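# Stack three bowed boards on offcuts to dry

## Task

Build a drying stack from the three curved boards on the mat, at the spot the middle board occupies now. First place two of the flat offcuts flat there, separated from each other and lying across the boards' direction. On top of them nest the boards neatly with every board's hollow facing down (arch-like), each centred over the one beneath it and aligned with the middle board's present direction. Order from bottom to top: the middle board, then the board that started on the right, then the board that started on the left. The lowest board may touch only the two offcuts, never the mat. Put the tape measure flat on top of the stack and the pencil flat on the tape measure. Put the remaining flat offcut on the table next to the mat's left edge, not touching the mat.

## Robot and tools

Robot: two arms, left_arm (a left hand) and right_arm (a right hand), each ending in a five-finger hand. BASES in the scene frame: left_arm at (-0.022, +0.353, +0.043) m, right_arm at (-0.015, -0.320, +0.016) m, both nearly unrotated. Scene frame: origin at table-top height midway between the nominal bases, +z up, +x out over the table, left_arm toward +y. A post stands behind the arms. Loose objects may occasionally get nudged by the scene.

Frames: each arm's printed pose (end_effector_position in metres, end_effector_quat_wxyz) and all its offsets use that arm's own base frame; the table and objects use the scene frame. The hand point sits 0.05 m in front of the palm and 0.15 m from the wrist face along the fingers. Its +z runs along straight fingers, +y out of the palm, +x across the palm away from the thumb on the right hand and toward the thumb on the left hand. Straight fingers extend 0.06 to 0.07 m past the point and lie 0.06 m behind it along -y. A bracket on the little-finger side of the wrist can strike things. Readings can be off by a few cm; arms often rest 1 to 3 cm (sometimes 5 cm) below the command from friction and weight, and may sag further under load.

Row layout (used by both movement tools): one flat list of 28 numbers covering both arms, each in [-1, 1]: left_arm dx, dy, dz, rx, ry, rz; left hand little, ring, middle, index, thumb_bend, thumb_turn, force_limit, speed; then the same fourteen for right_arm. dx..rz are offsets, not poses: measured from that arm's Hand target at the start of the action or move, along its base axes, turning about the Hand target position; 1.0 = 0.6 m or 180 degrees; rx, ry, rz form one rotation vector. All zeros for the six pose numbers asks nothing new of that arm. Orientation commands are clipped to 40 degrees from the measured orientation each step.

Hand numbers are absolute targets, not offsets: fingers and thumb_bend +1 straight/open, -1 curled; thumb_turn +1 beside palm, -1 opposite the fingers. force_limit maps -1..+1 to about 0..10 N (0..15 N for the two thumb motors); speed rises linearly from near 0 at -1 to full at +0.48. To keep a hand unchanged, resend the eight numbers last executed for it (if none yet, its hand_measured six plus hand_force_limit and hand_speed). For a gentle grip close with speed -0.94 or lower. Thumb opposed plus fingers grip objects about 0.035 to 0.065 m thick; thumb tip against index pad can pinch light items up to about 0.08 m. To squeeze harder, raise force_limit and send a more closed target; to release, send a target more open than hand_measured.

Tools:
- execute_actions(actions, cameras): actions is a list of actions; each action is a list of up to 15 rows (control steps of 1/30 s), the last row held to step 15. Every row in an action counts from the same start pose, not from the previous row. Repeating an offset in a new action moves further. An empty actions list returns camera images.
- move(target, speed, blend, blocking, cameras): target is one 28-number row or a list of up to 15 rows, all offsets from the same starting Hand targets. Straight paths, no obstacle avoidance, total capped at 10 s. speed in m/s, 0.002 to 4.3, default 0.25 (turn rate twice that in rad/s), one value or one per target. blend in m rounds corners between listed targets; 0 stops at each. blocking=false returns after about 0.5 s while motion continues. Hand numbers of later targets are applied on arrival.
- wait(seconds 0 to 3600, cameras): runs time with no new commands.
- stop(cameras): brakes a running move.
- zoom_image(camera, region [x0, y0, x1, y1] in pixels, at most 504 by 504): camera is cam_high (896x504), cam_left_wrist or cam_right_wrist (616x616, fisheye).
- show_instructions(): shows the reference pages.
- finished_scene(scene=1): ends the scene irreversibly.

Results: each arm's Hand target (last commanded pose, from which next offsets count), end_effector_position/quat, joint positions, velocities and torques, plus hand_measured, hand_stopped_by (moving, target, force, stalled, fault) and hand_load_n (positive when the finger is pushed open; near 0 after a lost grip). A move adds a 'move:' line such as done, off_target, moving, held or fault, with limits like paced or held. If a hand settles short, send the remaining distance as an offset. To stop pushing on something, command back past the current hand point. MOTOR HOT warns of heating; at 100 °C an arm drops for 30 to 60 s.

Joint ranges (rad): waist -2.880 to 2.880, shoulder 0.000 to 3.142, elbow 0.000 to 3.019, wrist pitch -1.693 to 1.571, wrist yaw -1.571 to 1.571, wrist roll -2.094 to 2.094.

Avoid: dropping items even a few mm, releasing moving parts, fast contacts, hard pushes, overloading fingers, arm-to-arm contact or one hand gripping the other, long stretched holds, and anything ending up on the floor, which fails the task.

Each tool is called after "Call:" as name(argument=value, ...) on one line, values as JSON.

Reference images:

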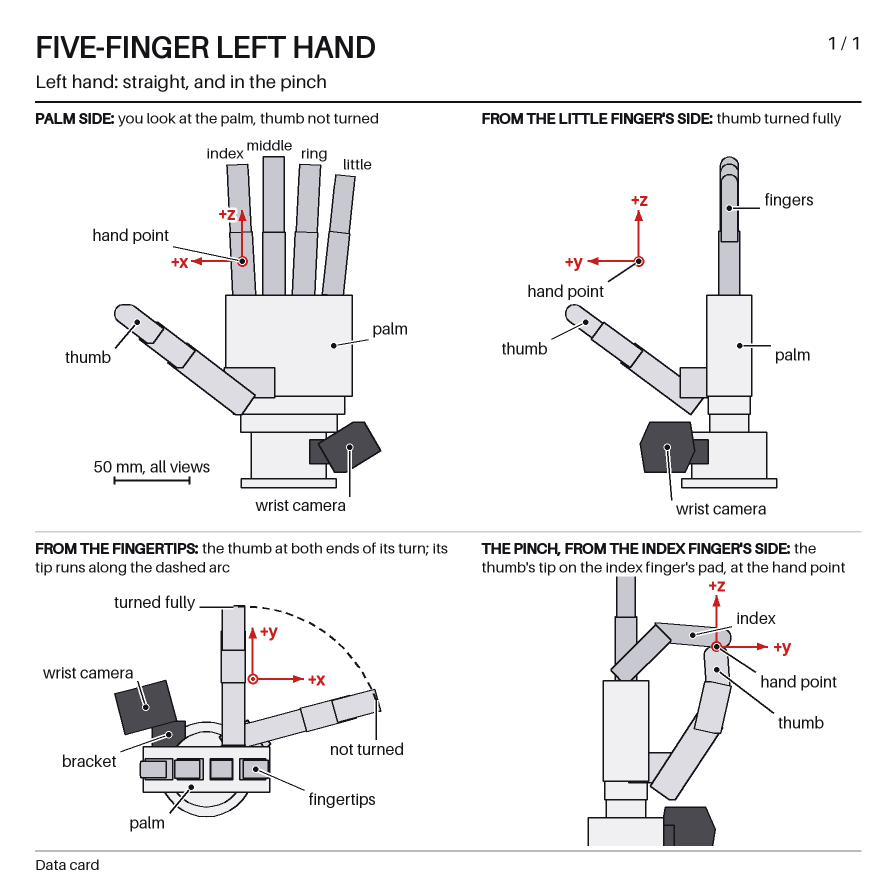

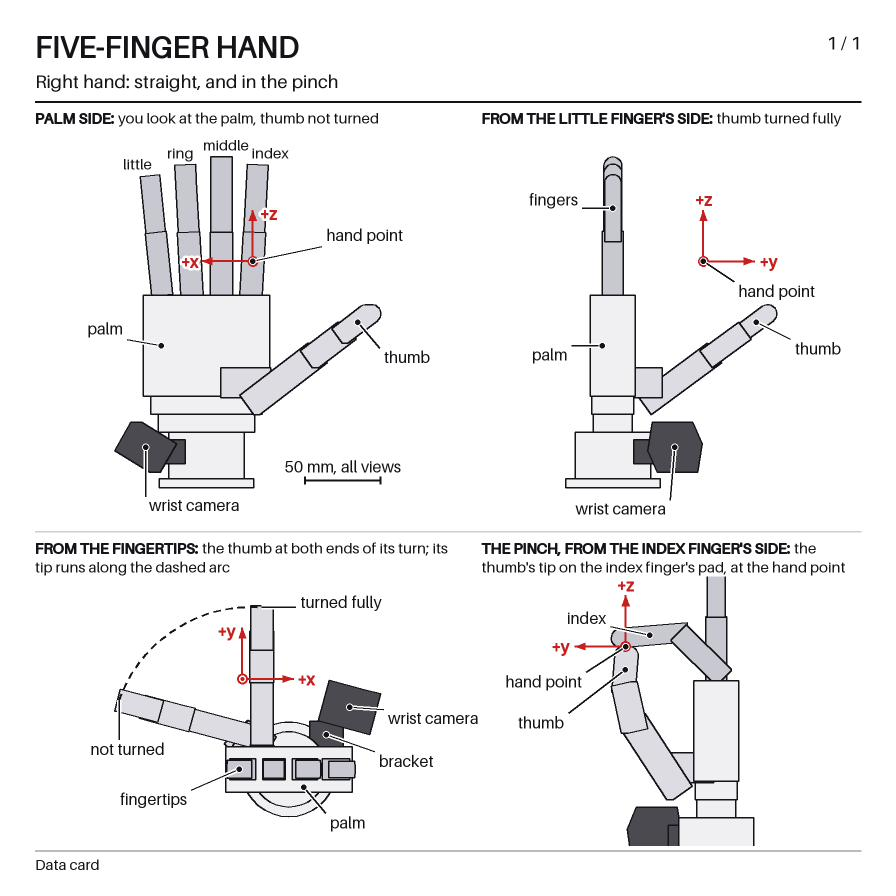

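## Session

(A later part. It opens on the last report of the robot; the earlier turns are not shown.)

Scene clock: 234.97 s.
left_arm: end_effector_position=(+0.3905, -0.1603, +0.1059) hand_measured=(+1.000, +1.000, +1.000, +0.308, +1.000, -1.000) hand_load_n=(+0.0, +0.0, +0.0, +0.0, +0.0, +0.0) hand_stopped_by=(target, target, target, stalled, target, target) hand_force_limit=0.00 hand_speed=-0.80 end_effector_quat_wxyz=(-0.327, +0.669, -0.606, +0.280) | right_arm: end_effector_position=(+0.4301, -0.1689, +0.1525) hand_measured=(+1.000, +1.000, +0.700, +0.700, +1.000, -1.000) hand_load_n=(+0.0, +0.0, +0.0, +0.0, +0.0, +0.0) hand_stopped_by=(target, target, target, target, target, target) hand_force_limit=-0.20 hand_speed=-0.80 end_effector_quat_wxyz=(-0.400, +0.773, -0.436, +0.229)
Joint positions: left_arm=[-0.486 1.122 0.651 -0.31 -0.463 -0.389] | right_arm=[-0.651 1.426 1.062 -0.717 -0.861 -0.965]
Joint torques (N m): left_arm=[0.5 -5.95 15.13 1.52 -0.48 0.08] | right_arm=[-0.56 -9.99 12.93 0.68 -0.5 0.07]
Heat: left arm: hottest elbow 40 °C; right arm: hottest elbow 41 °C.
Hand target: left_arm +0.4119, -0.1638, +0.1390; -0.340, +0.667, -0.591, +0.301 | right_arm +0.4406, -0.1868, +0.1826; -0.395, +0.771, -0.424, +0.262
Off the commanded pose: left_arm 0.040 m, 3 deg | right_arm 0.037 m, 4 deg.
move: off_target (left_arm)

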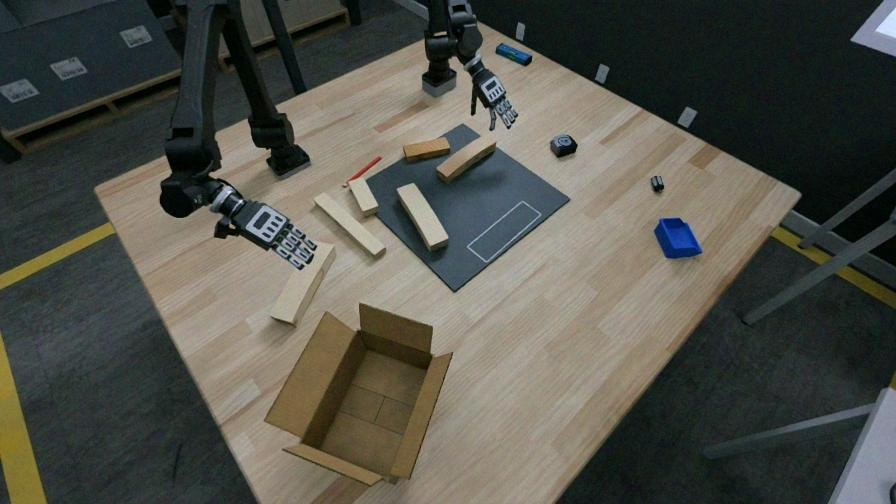

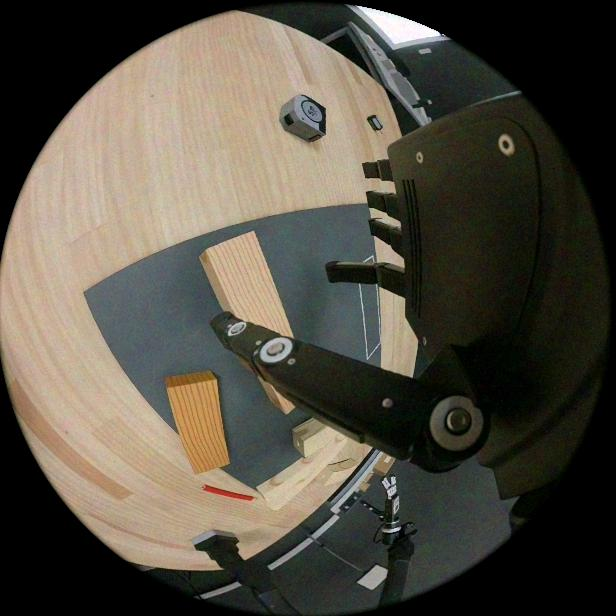

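Call:
move(target=[[-0.04,-0.15,0,0,0,-0.0306,1,1,0.8,0.8,1,-1,0,-0.5,0,0,0,0,0,0,1,1,0.7,0.7,1,-1,-0.2,-0.8],[-0.04,-0.15,-0.15,0,0,-0.0306,1,1,0.8,0.8,1,-1,0,-0.5,0,0,0,0,0,0,1,1,0.7,0.7,1,-1,-0.2,-0.8]], speed=[0.12,0.08], cameras=["cam_high","cam_left_wrist"])

Call:
zoom_image(camera="cam_left_wrist", region=[150, 150, 420, 420])

Call:
zoom_image(camera="cam_high", region=[380, 70, 540, 230])

Scene clock: 241.47 s.
left_arm: end_effector_position=(+0.3861, -0.2515, +0.0498) hand_measured=(+1.000, +1.000, +0.800, +0.308, +1.000, -1.000) hand_load_n=(+0.0, -0.5, +0.0, +0.0, +0.0, +0.0) hand_stopped_by=(target, target, target, stalled, target, target) hand_force_limit=0.00 hand_speed=-0.50 end_effector_quat_wxyz=(-0.323, +0.636, -0.628, +0.310) | right_arm: end_effector_position=(+0.4301, -0.1689, +0.1525) hand_measured=(+1.000, +1.000, +0.700, +0.700, +1.000, -1.000) hand_load_n=(+0.0, +0.0, +0.0, -0.5, +0.0, +0.0) hand_stopped_by=(target, target, target, target, target, target) hand_force_limit=-0.20 hand_speed=-0.80 end_effector_quat_wxyz=(-0.400, +0.773, -0.436, +0.229)
Joint positions: left_arm=[-0.7 1.35 0.644 -0.08 -0.562 -0.475] | right_arm=[-0.651 1.426 1.062 -0.717 -0.861 -0.965]
Joint torques (N m): left_arm=[-0.97 -6.12 7.98 2.93 -0.54 -0.15] | right_arm=[-0.56 -9.93 12.92 0.64 -0.49 0.06]
Heat: left arm: hottest elbow 40 °C; right arm: hottest elbow 41 °C.
Hand target: left_arm +0.3879, -0.2538, +0.0490; -0.325, +0.638, -0.623, +0.317 | right_arm +0.4406, -0.1868, +0.1826; -0.395, +0.771, -0.424, +0.262
Off the commanded pose: left_arm 0.003 m, 1 deg | right_arm 0.037 m, 4 deg.
move: done

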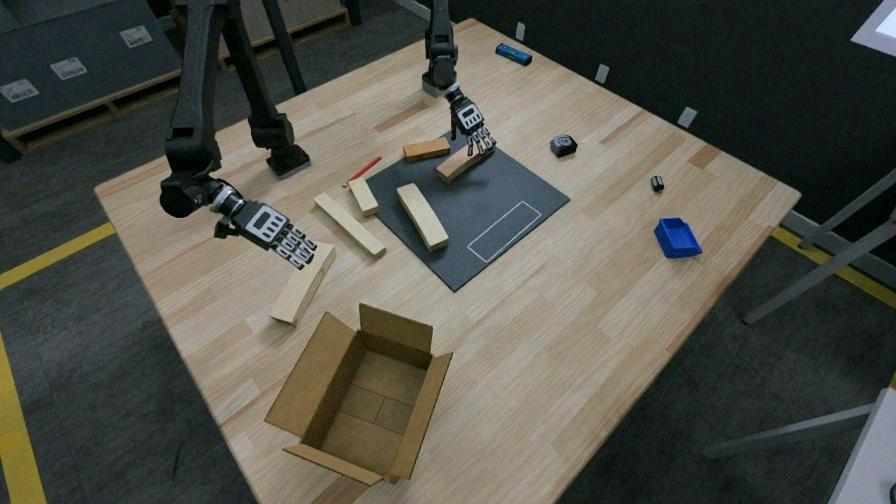

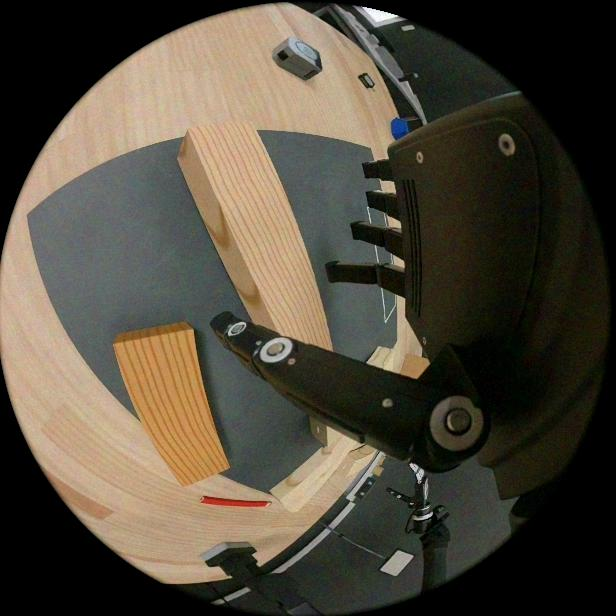

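Scaled by 1.867 from the camera's image (finer frame: 880x880).

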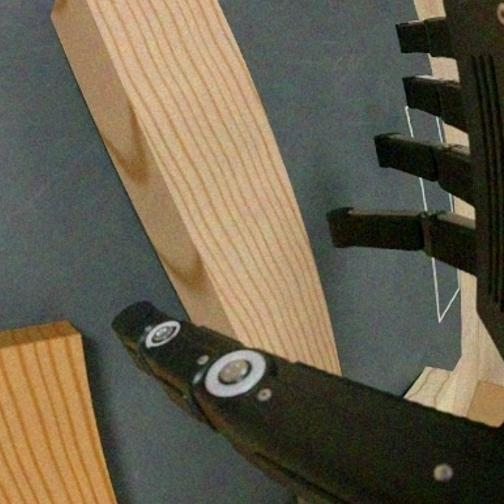

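Scaled by 3.150 from the camera's image (finer frame: 1280x720).

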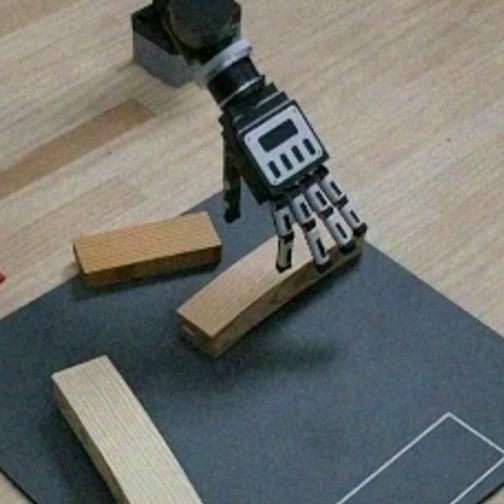

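Call:
move(target=[[0,0.01,0.0,0,0,0,1,1,0.8,0.82,1,-1,0,-0.5,0,0,0,0,0,0,1,1,0.7,0.7,1,-1,-0.2,-0.8],[0,0.01,-0.082,0,0,0,1,1,0.8,0.82,1,-1,0,-0.5,0,0,0,0,0,0,1,1,0.7,0.7,1,-1,-0.2,-0.8]], speed=[0.12,0.06], cameras=["cam_left_wrist"])

Scene clock: 245.23 s.
left_arm: end_effector_position=(+0.3839, -0.2504, +0.0013) hand_measured=(+1.000, +1.000, +0.800, +0.820, +1.000, -1.000) hand_load_n=(+0.0, +0.0, +0.0, +0.0, +0.0, +0.0) hand_stopped_by=(target, target, target, target, target, target) hand_force_limit=0.00 hand_speed=-0.50 end_effector_quat_wxyz=(-0.322, +0.636, -0.628, +0.313) | right_arm: end_effector_position=(+0.4301, -0.1689, +0.1525) hand_measured=(+1.000, +1.000, +0.700, +0.700, +1.000, -1.000) hand_load_n=(+0.0, +0.0, +0.0, +0.0, +0.0, +0.0) hand_stopped_by=(target, target, target, target, target, target) hand_force_limit=-0.20 hand_speed=-0.80 end_effector_quat_wxyz=(-0.400, +0.773, -0.436, +0.229)
Joint positions: left_arm=[-0.7 1.47 0.582 0.108 -0.559 -0.475] | right_arm=[-0.651 1.426 1.062 -0.717 -0.861 -0.965]
Joint torques (N m): left_arm=[0.26 -6.83 6.75 2.91 -0.27 -0.03] | right_arm=[-0.56 -10.05 12.92 0.65 -0.49 0.07]
Heat: left arm: hottest elbow 40 °C; right arm: hottest elbow 41 °C.
Hand target: left_arm +0.3879, -0.2478, -0.0002; -0.325, +0.638, -0.623, +0.317 | right_arm +0.4406, -0.1868, +0.1826; -0.395, +0.771, -0.424, +0.262
Off the commanded pose: left_arm 0.005 m, 1 deg | right_arm 0.037 m, 4 deg.
move: done

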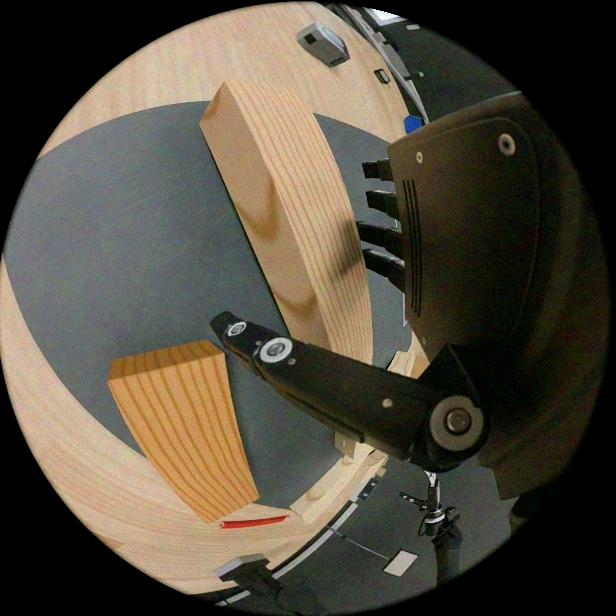

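Call:
zoom_image(camera="cam_left_wrist", region=[200, 80, 420, 380])

Call:
zoom_image(camera="cam_high", region=[400, 90, 520, 210])

Scaled by 1.680 from the camera's image (finer frame: 880x880).

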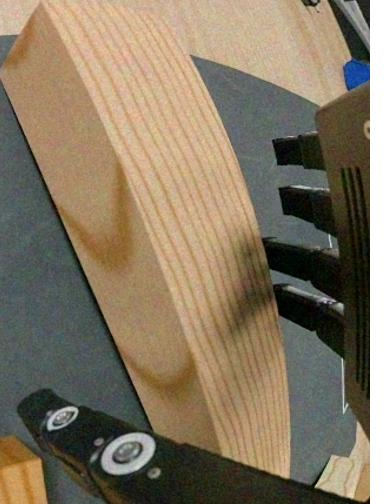

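This scene's latest camera images include none from cam_high. They are from: cam_left_wrist. cam_high's image comes with the result of a call that names it in "cameras".

Call:
move(target=[0.02,0,0,0,0,0,1,1,0.8,0.82,1,-1,0,-0.5,0,0,0,0,0,0,1,1,0.7,0.7,1,-1,-0.2,-0.8], speed=0.05, cameras=["cam_left_wrist","cam_high"])

Call:
zoom_image(camera="cam_high", region=[400, 90, 520, 210])

Call:
zoom_image(camera="cam_left_wrist", region=[200, 80, 420, 380])

Scene clock: 247.50 s.
left_arm: end_effector_position=(+0.3859, -0.2449, -0.0075) hand_measured=(+1.000, +1.000, +0.800, +0.820, +1.000, -1.000) hand_load_n=(+0.0, +0.0, +0.0, +0.0, +0.0, +0.0) hand_stopped_by=(target, target, target, target, target, target) hand_force_limit=0.00 hand_speed=-0.50 end_effector_quat_wxyz=(-0.319, +0.639, -0.630, +0.305) | right_arm: end_effector_position=(+0.4301, -0.1689, +0.1525) hand_measured=(+1.000, +1.000, +0.700, +0.700, +1.000, -1.000) hand_load_n=(+0.0, +0.0, +0.0, +0.0, +0.0, +0.0) hand_stopped_by=(target, target, target, target, target, target) hand_force_limit=-0.20 hand_speed=-0.80 end_effector_quat_wxyz=(-0.400, +0.773, -0.436, +0.229)
Joint positions: left_arm=[-0.682 1.491 0.582 0.116 -0.543 -0.469] | right_arm=[-0.651 1.426 1.062 -0.717 -0.861 -0.965]
Joint torques (N m): left_arm=[0.67 -7.36 8.66 2.71 -0.23 0.1] | right_arm=[-0.5 -10.11 12.92 0.62 -0.49 0.07]
Heat: left arm: hottest elbow 39 °C; right arm: hottest elbow 41 °C.
Hand target: left_arm +0.3999, -0.2478, -0.0002; -0.325, +0.638, -0.623, +0.317 | right_arm +0.4406, -0.1868, +0.1826; -0.395, +0.771, -0.424, +0.262
Off the commanded pose: left_arm 0.016 m, 2 deg | right_arm 0.037 m, 4 deg.
move: off_target (left_arm)
Images, in order (width x height): cam_high 896x504, cam_left_wrist 616x616.

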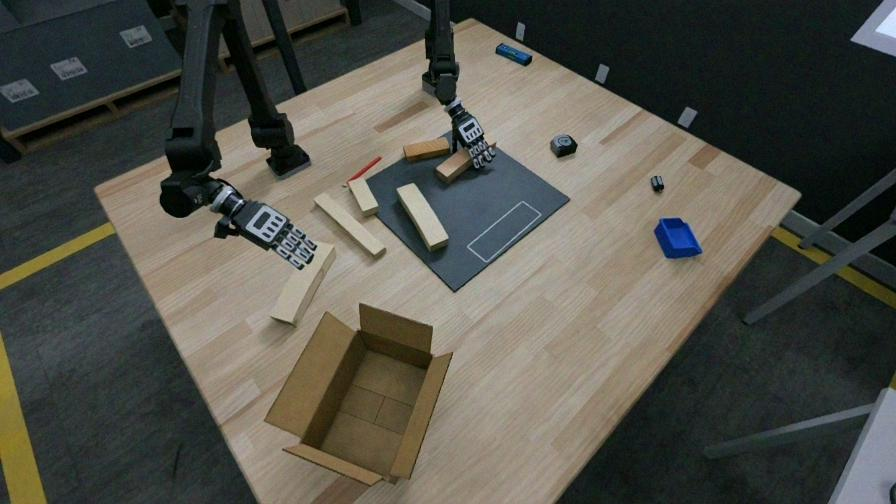

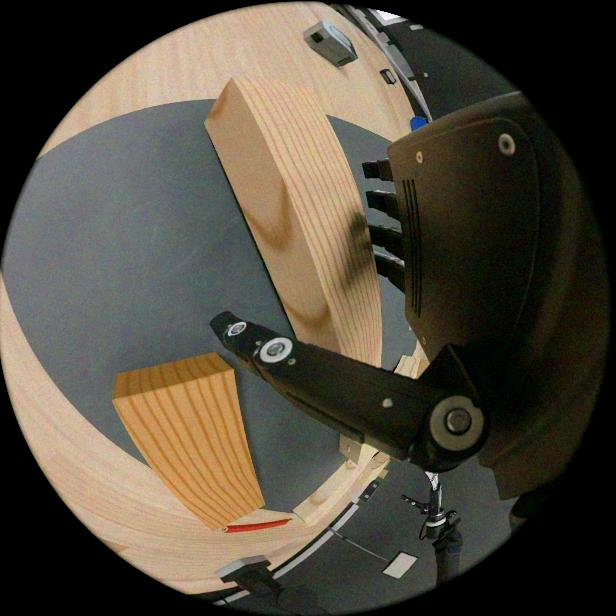

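Scaled by 4.200 from the camera's image (finer frame: 1280x720).

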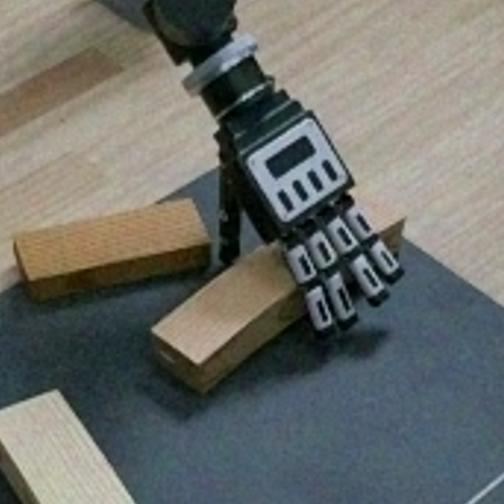

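Scaled by 1.680 from the camera's image (finer frame: 880x880).

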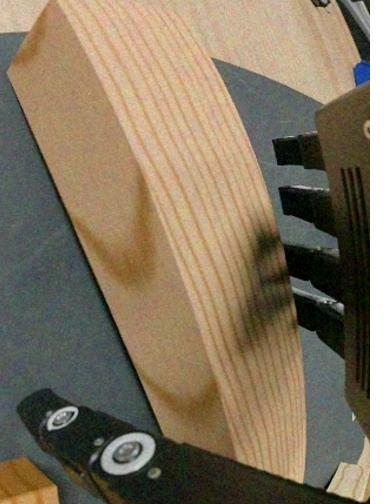

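Call:
move(target=[0,0,0,0,0,0,1,1,-0.2,-0.2,-0.2,-1,0,-0.9,0,0,0,0,0,0,1,1,0.7,0.7,1,-1,-0.2,-0.8], speed=0.05, cameras=["cam_left_wrist","cam_high"])

Call:
zoom_image(camera="cam_left_wrist", region=[200, 80, 420, 380])

Scene clock: 251.70 s.
left_arm: end_effector_position=(+0.3910, -0.2418, -0.0055) hand_measured=(+1.000, +1.000, +0.140, +0.152, +0.658, -1.000) hand_load_n=(+0.0, +0.0, +5.0, +5.5, +7.0, +0.0) hand_stopped_by=(target, target, force, force, force, target) hand_force_limit=0.00 hand_speed=-0.90 end_effector_quat_wxyz=(-0.321, +0.643, -0.623, +0.309) | right_arm: end_effector_position=(+0.4301, -0.1689, +0.1525) hand_measured=(+1.000, +1.000, +0.700, +0.700, +1.000, -1.000) hand_load_n=(+0.0, +0.0, +0.0, +0.0, +0.0, +0.5) hand_stopped_by=(target, target, target, target, target, target) hand_force_limit=-0.20 hand_speed=-0.80 end_effector_quat_wxyz=(-0.400, +0.773, -0.436, +0.229)
Joint positions: left_arm=[-0.67 1.491 0.582 0.128 -0.543 -0.469] | right_arm=[-0.651 1.426 1.062 -0.717 -0.861 -0.965]
Joint torques (N m): left_arm=[0.38 -6.65 8.64 2.41 -0.3 0.09] | right_arm=[-0.5 -9.99 12.88 0.65 -0.5 0.07]
Heat: left arm: hottest elbow 39 °C; right arm: hottest elbow 41 °C.
Hand target: left_arm +0.3999, -0.2478, -0.0002; -0.325, +0.638, -0.623, +0.317 | right_arm +0.4406, -0.1868, +0.1826; -0.395, +0.771, -0.424, +0.262
Off the commanded pose: left_arm 0.012 m, 1 deg | right_arm 0.037 m, 4 deg.
move: done
Images, in order (width x height): cam_high 896x504, cam_left_wrist 616x616.

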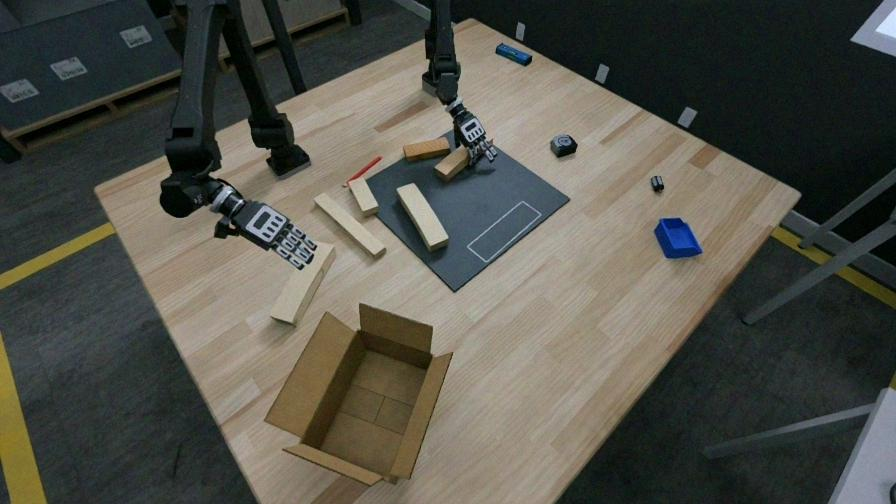

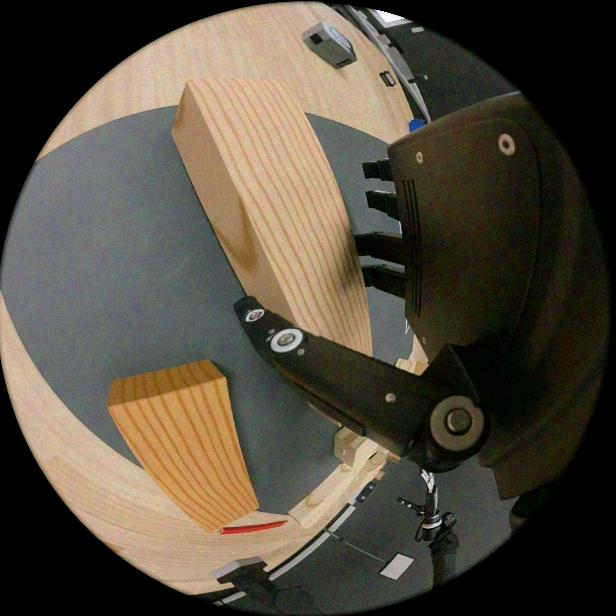

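Scaled by 1.680 from the camera's image (finer frame: 880x880).

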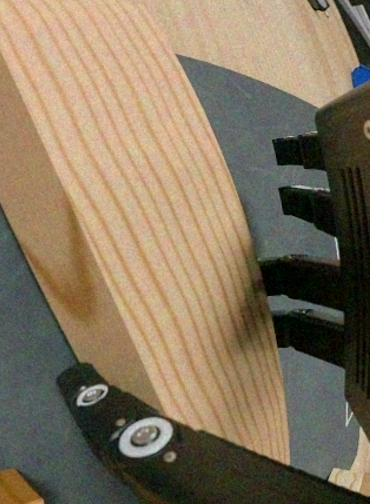

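Call:
move(target=[[0,0,0.1,0,0,0,1,1,-0.2,-0.2,-0.2,-1,0,-0.9,0,0,0,0,0,0,1,1,0.7,0.7,1,-1,-0.2,-0.8],[0,0,0.27,0,0,0,1,1,-0.2,-0.2,-0.2,-1,0,-0.9,0,0,0,0,0,0,1,1,0.7,0.7,1,-1,-0.2,-0.8],[0.1525,0.105,0.27,0,0,-0.489,1,1,-0.2,-0.2,-0.2,-1,0,-0.9,0,0,0,0,0,0,1,1,0.7,0.7,1,-1,-0.2,-0.8]], speed=[0.06,0.12,0.15], blend=[0.01,0.02,0], cameras=["cam_high","cam_left_wrist"])

Call:
zoom_image(camera="cam_high", region=[420, 50, 580, 210])

Scene clock: 261.70 s.
left_arm: end_effector_position=(+0.4624, -0.1847, +0.1299) hand_measured=(+1.000, +1.000, +0.140, +0.152, +0.658, -1.000) hand_load_n=(+0.0, +0.0, +5.0, +2.5, +8.5, +0.0) hand_stopped_by=(target, target, force, force, force, target) hand_force_limit=0.00 hand_speed=-0.90 end_effector_quat_wxyz=(-0.019, -0.038, +0.897, -0.440) | right_arm: end_effector_position=(+0.4301, -0.1689, +0.1525) hand_measured=(+1.000, +1.000, +0.700, +0.700, +1.000, -1.000) hand_load_n=(+0.0, +0.5, +0.0, +0.0, +0.0, +0.0) hand_stopped_by=(target, target, target, target, target, target) hand_force_limit=-0.20 hand_speed=-0.80 end_effector_quat_wxyz=(-0.400, +0.773, -0.436, +0.229)
Joint positions: left_arm=[-0.131 1.685 1.332 -1.053 0.902 1.275] | right_arm=[-0.651 1.426 1.062 -0.717 -0.861 -0.965]
Joint velocities: left_arm=[within noise] | right_arm=[-0.044 -0.015 0.012 -0.002 0.022 0.007]
Joint torques (N m): left_arm=[1.26 -12.1 16.16 0.61 1.2 0.02] | right_arm=[-0.56 -10.05 12.89 0.65 -0.49 0.06]
Heat: left arm: hottest elbow 41 °C; right arm: hottest elbow 41 °C.
Hand target: left_arm +0.4914, -0.1848, +0.1618; +0.013, -0.026, +0.891, -0.454 | right_arm +0.4406, -0.1868, +0.1826; -0.395, +0.771, -0.424, +0.262
Off the commanded pose: left_arm 0.043 m, 4 deg | right_arm 0.037 m, 4 deg.
move: off_target (left_arm)

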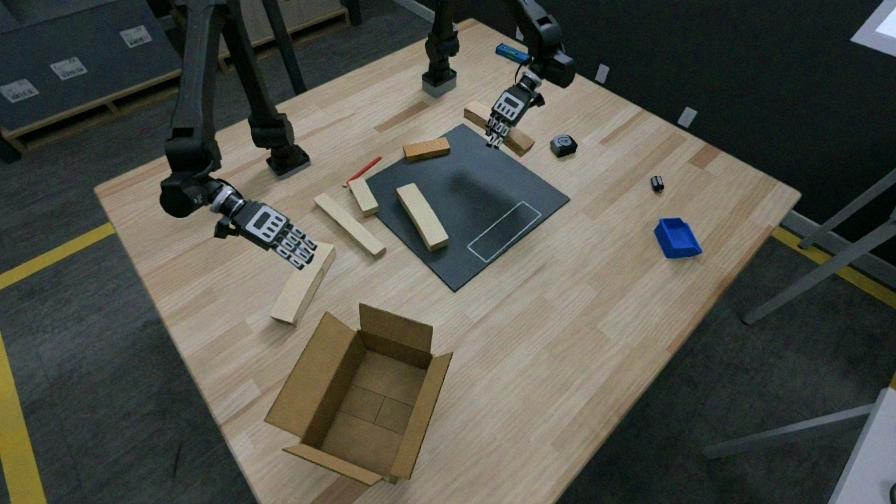

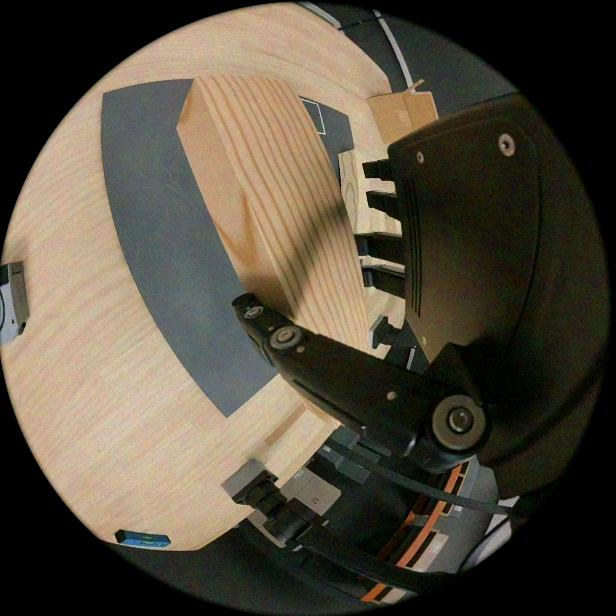

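Scaled by 3.150 from the camera's image (finer frame: 1280x720).

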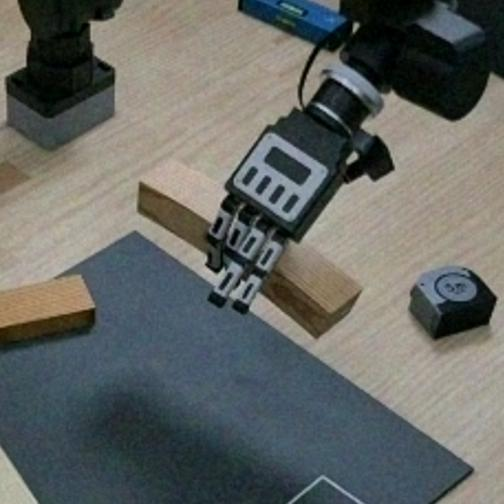

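Call:
move(target=[[0,0.018,-0.2,0,0,0,1,1,-0.2,-0.2,-0.2,-1,0,-0.9,0,0,0,0,0,0,1,1,0.7,0.7,1,-1,-0.2,-0.8]], speed=[0.1], cameras=["cam_high","cam_left_wrist"])

Call:
zoom_image(camera="cam_high", region=[420, 50, 580, 210])

Scene clock: 264.53 s.
left_arm: end_effector_position=(+0.4811, -0.1772, +0.0334) hand_measured=(+1.000, +1.000, +0.140, +0.152, +0.658, -1.000) hand_load_n=(+0.0, -0.5, +4.5, +2.5, +8.5, +0.0) hand_stopped_by=(target, target, force, force, force, target) hand_force_limit=0.00 hand_speed=-0.90 end_effector_quat_wxyz=(-0.004, -0.029, +0.896, -0.444) | right_arm: end_effector_position=(+0.4301, -0.1689, +0.1525) hand_measured=(+1.000, +1.000, +0.700, +0.700, +1.000, -1.000) hand_load_n=(+0.0, +0.0, +0.0, +0.0, +0.0, +0.0) hand_stopped_by=(target, target, target, target, target, target) hand_force_limit=-0.20 hand_speed=-0.80 end_effector_quat_wxyz=(-0.400, +0.773, -0.436, +0.229)
Joint positions: left_arm=[-0.111 1.824 1.244 -0.817 0.908 1.309] | right_arm=[-0.651 1.426 1.062 -0.717 -0.861 -0.965]
Joint torques (N m): left_arm=[0.5 -13.51 8.77 1.66 1.2 0.04] | right_arm=[-0.62 -10.11 12.92 0.65 -0.49 0.06]
Heat: left arm: hottest elbow 41 °C; right arm: hottest elbow 41 °C.
Hand target: left_arm +0.4914, -0.1740, +0.0418; +0.013, -0.026, +0.891, -0.454 | right_arm +0.4406, -0.1868, +0.1826; -0.395, +0.771, -0.424, +0.262
Off the commanded pose: left_arm 0.014 m, 2 deg | right_arm 0.037 m, 4 deg.
move: off_target (left_arm)

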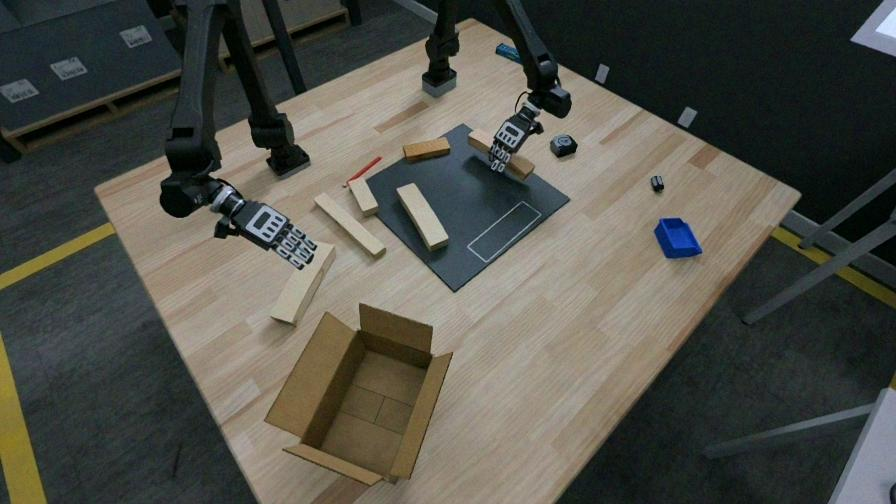

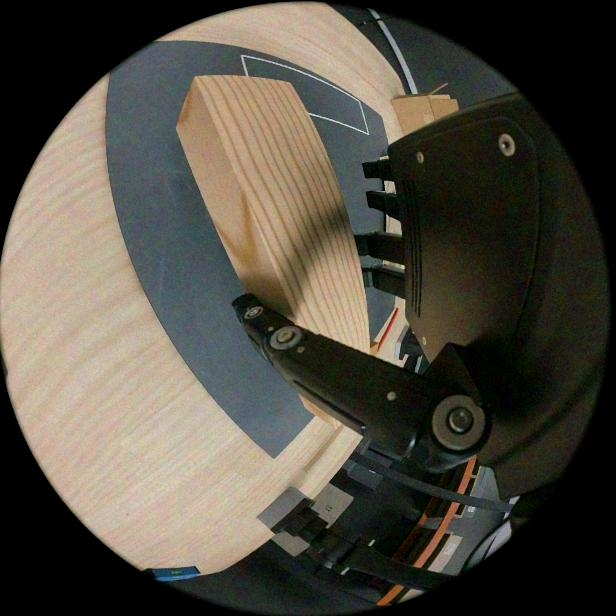

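Scaled by 3.150 from the camera's image (finer frame: 1280x720).

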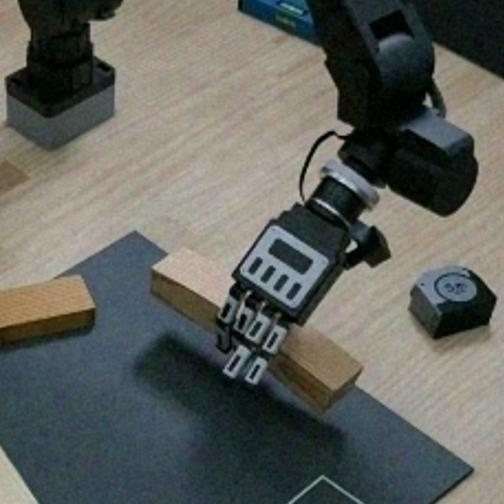

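Call:
move(target=[[0,0.003,-0.05,0,0,0,1,1,-0.2,-0.2,-0.2,-1,0,-0.9,0,0,0,0,0,0,1,1,0.7,0.7,1,-1,-0.2,-0.8],[0,0.003,-0.078,0,0,0,1,1,-0.2,-0.2,-0.2,-1,0,-0.9,0,0,0,0,0,0,1,1,0.7,0.7,1,-1,-0.2,-0.8]], speed=[0.05,0.025])

Scene clock: 267.20 s.
left_arm: end_effector_position=(+0.4831, -0.1758, -0.0061) hand_measured=(+1.000, +1.000, +0.140, +0.152, +0.658, -1.000) hand_load_n=(+0.0, -0.5, +5.5, +2.0, +8.0, +0.0) hand_stopped_by=(target, target, force, force, force, target) hand_force_limit=0.00 hand_speed=-0.90 end_effector_quat_wxyz=(-0.001, -0.029, +0.894, -0.446) | right_arm: end_effector_position=(+0.4301, -0.1689, +0.1525) hand_measured=(+1.000, +1.000, +0.700, +0.700, +1.000, -1.000) hand_load_n=(+0.0, +0.0, +0.0, +0.0, +0.0, +0.0) hand_stopped_by=(target, target, target, target, target, target) hand_force_limit=-0.20 hand_speed=-0.80 end_effector_quat_wxyz=(-0.400, +0.773, -0.436, +0.229)
Joint positions: left_arm=[-0.107 1.886 1.211 -0.715 0.913 1.31] | right_arm=[-0.651 1.426 1.062 -0.717 -0.861 -0.965]
Joint torques (N m): left_arm=[0.79 -13.33 7.87 1.91 1.04 -0.01] | right_arm=[-0.44 -10.05 12.9 0.64 -0.5 0.07]
Heat: left arm: hottest elbow 41 °C; right arm: hottest elbow 41 °C.
Hand target: left_arm +0.4914, -0.1722, -0.0050; +0.013, -0.026, +0.891, -0.454 | right_arm +0.4406, -0.1868, +0.1826; -0.395, +0.771, -0.424, +0.262
Off the commanded pose: left_arm 0.009 m, 2 deg | right_arm 0.037 m, 4 deg.
move: done

Call:
move(target=[[0,0.003,-0.02,0,0,0,1,1,-0.2,-0.2,-0.2,-1,0,-0.9,0,0,0,0,0,0,1,1,0.7,0.7,1,-1,-0.2,-0.8]], speed=[0.025], cameras=["cam_high","cam_left_wrist"])

Call:
zoom_image(camera="cam_high", region=[440, 90, 560, 210])

Scene clock: 268.73 s.
left_arm: end_effector_position=(+0.4830, -0.1755, -0.0072) hand_measured=(+1.000, +1.000, +0.140, +0.152, +0.658, -1.000) hand_load_n=(+0.0, -0.5, +5.5, +2.0, +7.5, +0.0) hand_stopped_by=(target, target, force, force, force, target) hand_force_limit=0.00 hand_speed=-0.90 end_effector_quat_wxyz=(+0.000, -0.030, +0.893, -0.450) | right_arm: end_effector_position=(+0.4301, -0.1689, +0.1525) hand_measured=(+1.000, +1.000, +0.700, +0.700, +1.000, -1.000) hand_load_n=(+0.0, +0.0, +0.0, +0.0, -0.5, +0.0) hand_stopped_by=(target, target, target, target, target, target) hand_force_limit=-0.20 hand_speed=-0.80 end_effector_quat_wxyz=(-0.400, +0.773, -0.436, +0.229)
Joint positions: left_arm=[-0.104 1.887 1.206 -0.706 0.92 1.309] | right_arm=[-0.651 1.426 1.062 -0.717 -0.861 -0.965]
Joint torques (N m): left_arm=[0.56 -11.99 7.47 2.39 0.74 0.07] | right_arm=[-0.56 -10.05 12.92 0.68 -0.49 0.07]
Heat: left arm: hottest elbow 40 °C; right arm: hottest elbow 42 °C.
Hand target: left_arm +0.4914, -0.1704, -0.0170; +0.013, -0.026, +0.891, -0.454 | right_arm +0.4406, -0.1868, +0.1826; -0.395, +0.771, -0.424, +0.262
Off the commanded pose: left_arm 0.014 m, 2 deg | right_arm 0.037 m, 4 deg.
move: off_target (left_arm)

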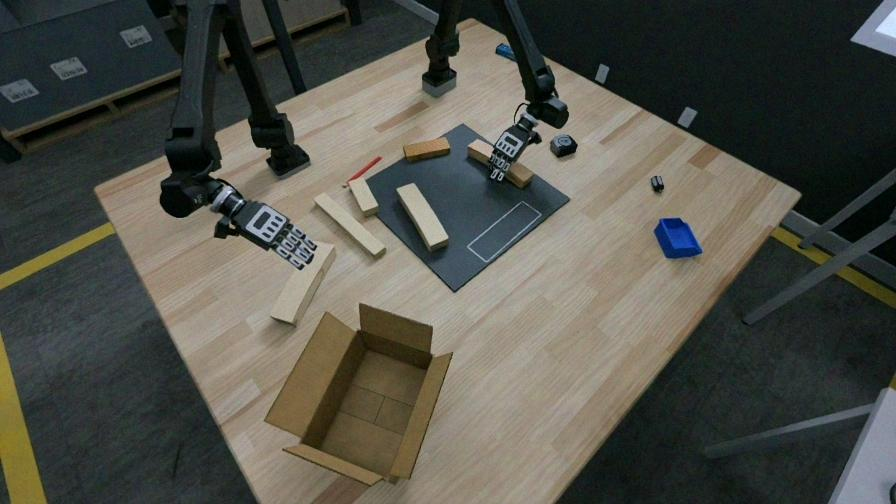

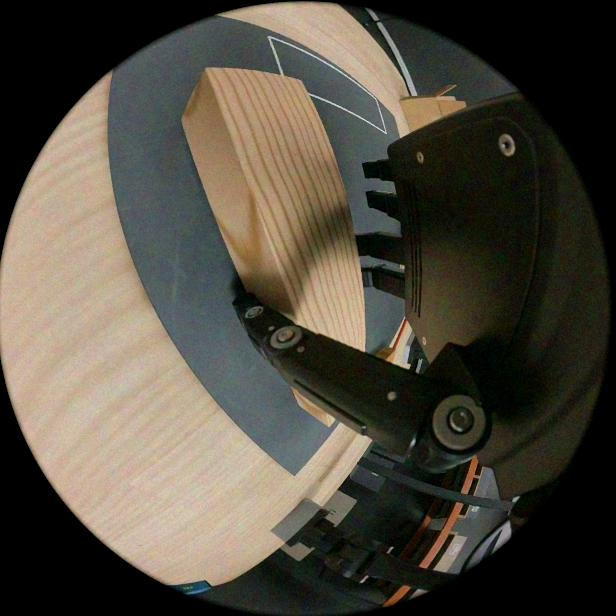

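Scaled by 4.200 from the camera's image (finer frame: 1280x720).

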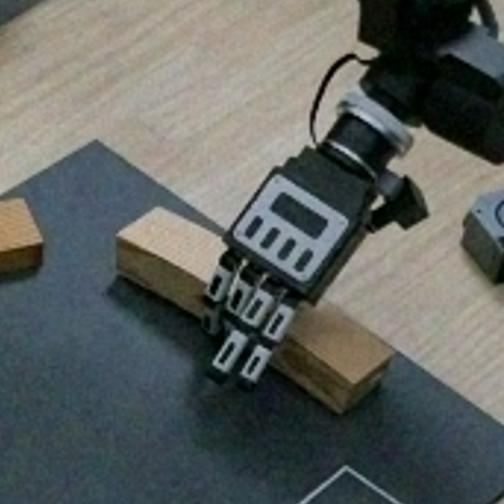

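Call:
move(target=[0,0,-0.003,0,0,0,1,1,0.8,0.8,1,-1,0,-0.8,0,0,0,0,0,0,1,1,0.7,0.7,1,-1,-0.2,-0.8], speed=0.03)

Call:
move(target=[0,0.02,0.25,0,0,0,1,1,0.8,0.8,1,-1,0,-0.8,0,0,0,0,0,0,1,1,0.7,0.7,1,-1,-0.2,-0.8], speed=0.12, cameras=["cam_high","cam_left_wrist"])

Call:
zoom_image(camera="cam_high", region=[400, 90, 560, 250])

Scene clock: 271.30 s.
left_arm: end_effector_position=(+0.4873, -0.1705, -0.0127) hand_measured=(+1.000, +1.000, +0.800, +0.800, +1.000, -1.000) hand_load_n=(+0.0, +0.0, +0.0, +0.0, +0.0, +0.5) hand_stopped_by=(target, target, target, target, target, target) hand_force_limit=0.00 hand_speed=-0.80 end_effector_quat_wxyz=(+0.006, -0.034, +0.891, -0.452) | right_arm: end_effector_position=(+0.4301, -0.1689, +0.1525) hand_measured=(+1.000, +1.000, +0.700, +0.700, +1.000, -1.000) hand_load_n=(+0.0, +0.0, +0.0, +0.0, +0.0, +0.0) hand_stopped_by=(target, target, target, target, target, target) hand_force_limit=-0.20 hand_speed=-0.80 end_effector_quat_wxyz=(-0.400, +0.773, -0.436, +0.229)
Joint positions: left_arm=[-0.091 1.898 1.203 -0.683 0.925 1.307] | right_arm=[-0.651 1.426 1.062 -0.717 -0.861 -0.965]
Joint torques (N m): left_arm=[-1.08 -12.45 7.41 1.73 0.58 0.04] | right_arm=[-0.44 -10.05 12.93 0.64 -0.49 0.07]
Heat: left arm: hottest elbow 40 °C; right arm: hottest elbow 42 °C.
Hand target: left_arm +0.4914, -0.1704, -0.0188; +0.013, -0.026, +0.891, -0.454 | right_arm +0.4406, -0.1868, +0.1826; -0.395, +0.771, -0.424, +0.262
Off the commanded pose: left_arm 0.007 m, 1 deg | right_arm 0.037 m, 4 deg.
move: done

Scene clock: 273.57 s.
left_arm: end_effector_position=(+0.4683, -0.1634, +0.1066) hand_measured=(+1.000, +1.000, +0.800, +0.800, +1.000, -1.000) hand_load_n=(+0.0, +0.0, +0.0, +0.0, +0.0, +0.0) hand_stopped_by=(target, target, target, target, target, target) hand_force_limit=0.00 hand_speed=-0.80 end_effector_quat_wxyz=(-0.019, -0.039, +0.893, -0.448) | right_arm: end_effector_position=(+0.4301, -0.1689, +0.1525) hand_measured=(+1.000, +1.000, +0.700, +0.700, +1.000, -1.000) hand_load_n=(+0.0, +0.0, +0.0, +0.0, +0.0, +0.0) hand_stopped_by=(target, target, target, target, target, target) hand_force_limit=-0.20 hand_speed=-0.80 end_effector_quat_wxyz=(-0.400, +0.773, -0.436, +0.229)
Joint positions: left_arm=[-0.082 1.725 1.315 -1.048 0.925 1.344] | right_arm=[-0.651 1.426 1.062 -0.717 -0.861 -0.965]
Joint torques (N m): left_arm=[0.5 -12.86 13.86 0.47 0.78 0.09] | right_arm=[-0.62 -10.11 12.92 0.66 -0.49 0.07]
Heat: left arm: hottest elbow 40 °C; right arm: hottest elbow 42 °C.
Hand target: left_arm +0.4914, -0.1584, +0.1312; +0.013, -0.026, +0.891, -0.454 | right_arm +0.4406, -0.1868, +0.1826; -0.395, +0.771, -0.424, +0.262
Off the commanded pose: left_arm 0.034 m, 4 deg | right_arm 0.037 m, 4 deg.
move: off_target (left_arm)

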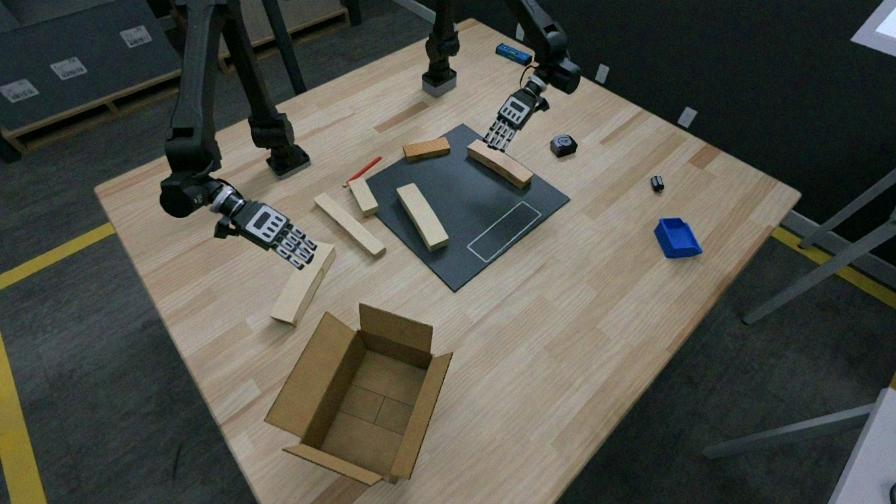

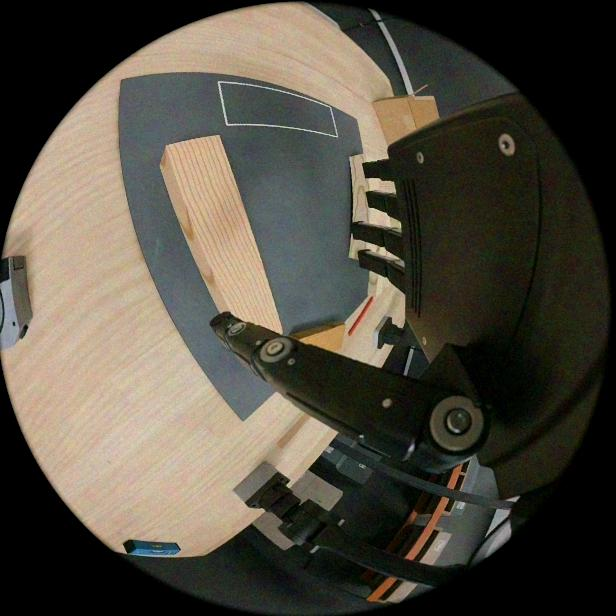

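Scaled by 3.150 from the camera's image (finer frame: 1280x720).

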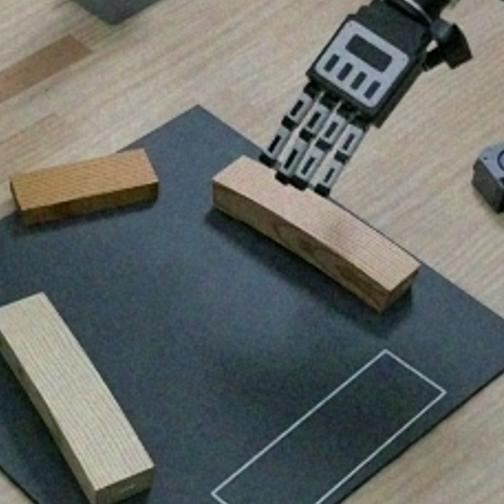

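Call:
move(target=[-0.397,-0.242,-0.05,0,0,0.335,1,1,0.7,0.7,1,-1,0,-0.5,0,0,0,0,0,0,1,1,0.7,0.7,1,-1,-0.2,-0.8], speed=0.2, cameras=["cam_high","cam_left_wrist"])

Call:
zoom_image(camera="cam_high", region=[360, 60, 500, 200])

Scene clock: 279.80 s.
left_arm: end_effector_position=(+0.2562, -0.3030, +0.1005) hand_measured=(+1.000, +1.000, +0.700, +0.700, +1.000, -1.000) hand_load_n=(+0.0, +0.0, +0.0, +0.0, +0.0, +0.0) hand_stopped_by=(target, target, target, target, target, target) hand_force_limit=0.00 hand_speed=-0.50 end_effector_quat_wxyz=(+0.240, -0.469, +0.758, -0.386) | right_arm: end_effector_position=(+0.4301, -0.1689, +0.1525) hand_measured=(+1.000, +1.000, +0.700, +0.700, +1.000, -1.000) hand_load_n=(+0.0, +0.0, +0.0, +0.0, +0.0, +0.0) hand_stopped_by=(target, target, target, target, target, target) hand_force_limit=-0.20 hand_speed=-0.80 end_effector_quat_wxyz=(-0.400, +0.773, -0.436, +0.229)
Joint positions: left_arm=[-0.941 1.01 0.528 -0.204 -0.384 -0.296] | right_arm=[-0.651 1.426 1.062 -0.717 -0.861 -0.965]
Joint torques (N m): left_arm=[-1.14 -4.01 9.91 1.55 -0.41 -0.18] | right_arm=[-0.62 -10.11 12.88 0.68 -0.49 0.07]
Heat: left arm: hottest elbow 40 °C; right arm: hottest elbow 42 °C.
Hand target: left_arm +0.2532, -0.3036, +0.1012; +0.239, -0.470, +0.757, -0.385 | right_arm +0.4406, -0.1868, +0.1826; -0.395, +0.771, -0.424, +0.262
Off the commanded pose: left_arm 0.003 m, 0 deg | right_arm 0.037 m, 4 deg.
move: done

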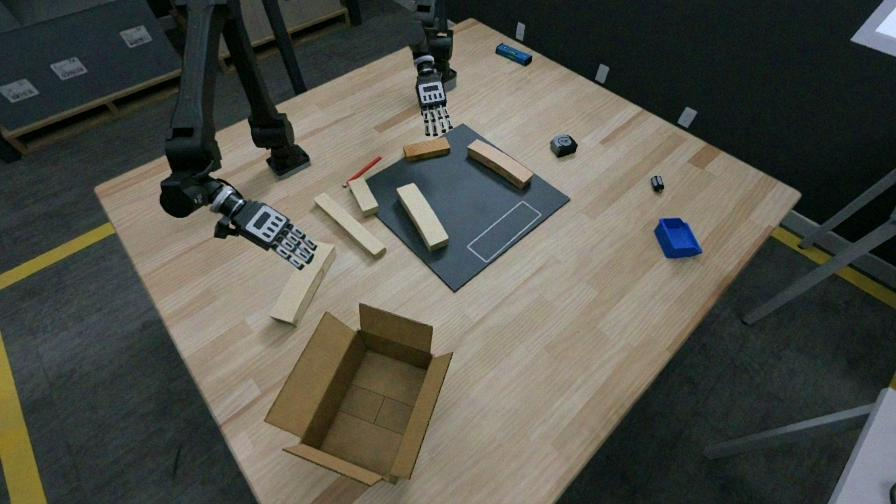

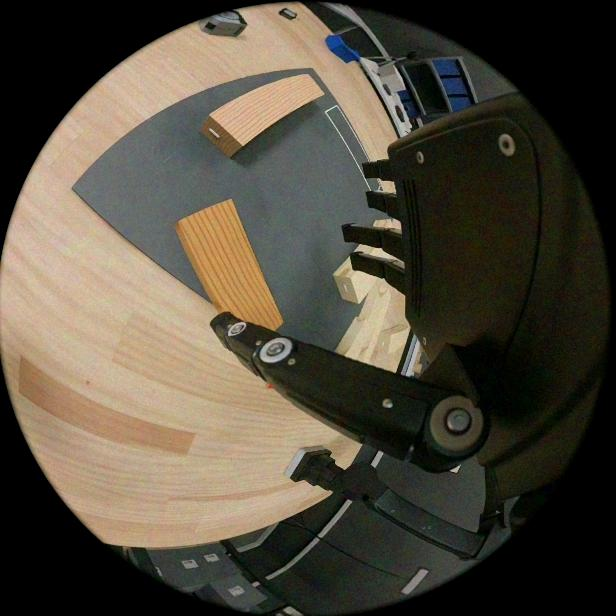

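Scaled by 3.600 from the camera's image (finer frame: 1280x720).

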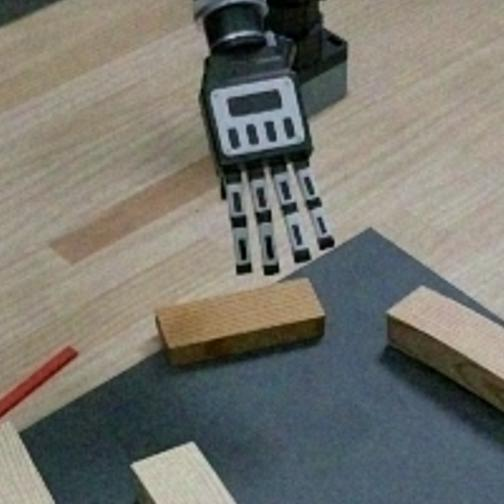

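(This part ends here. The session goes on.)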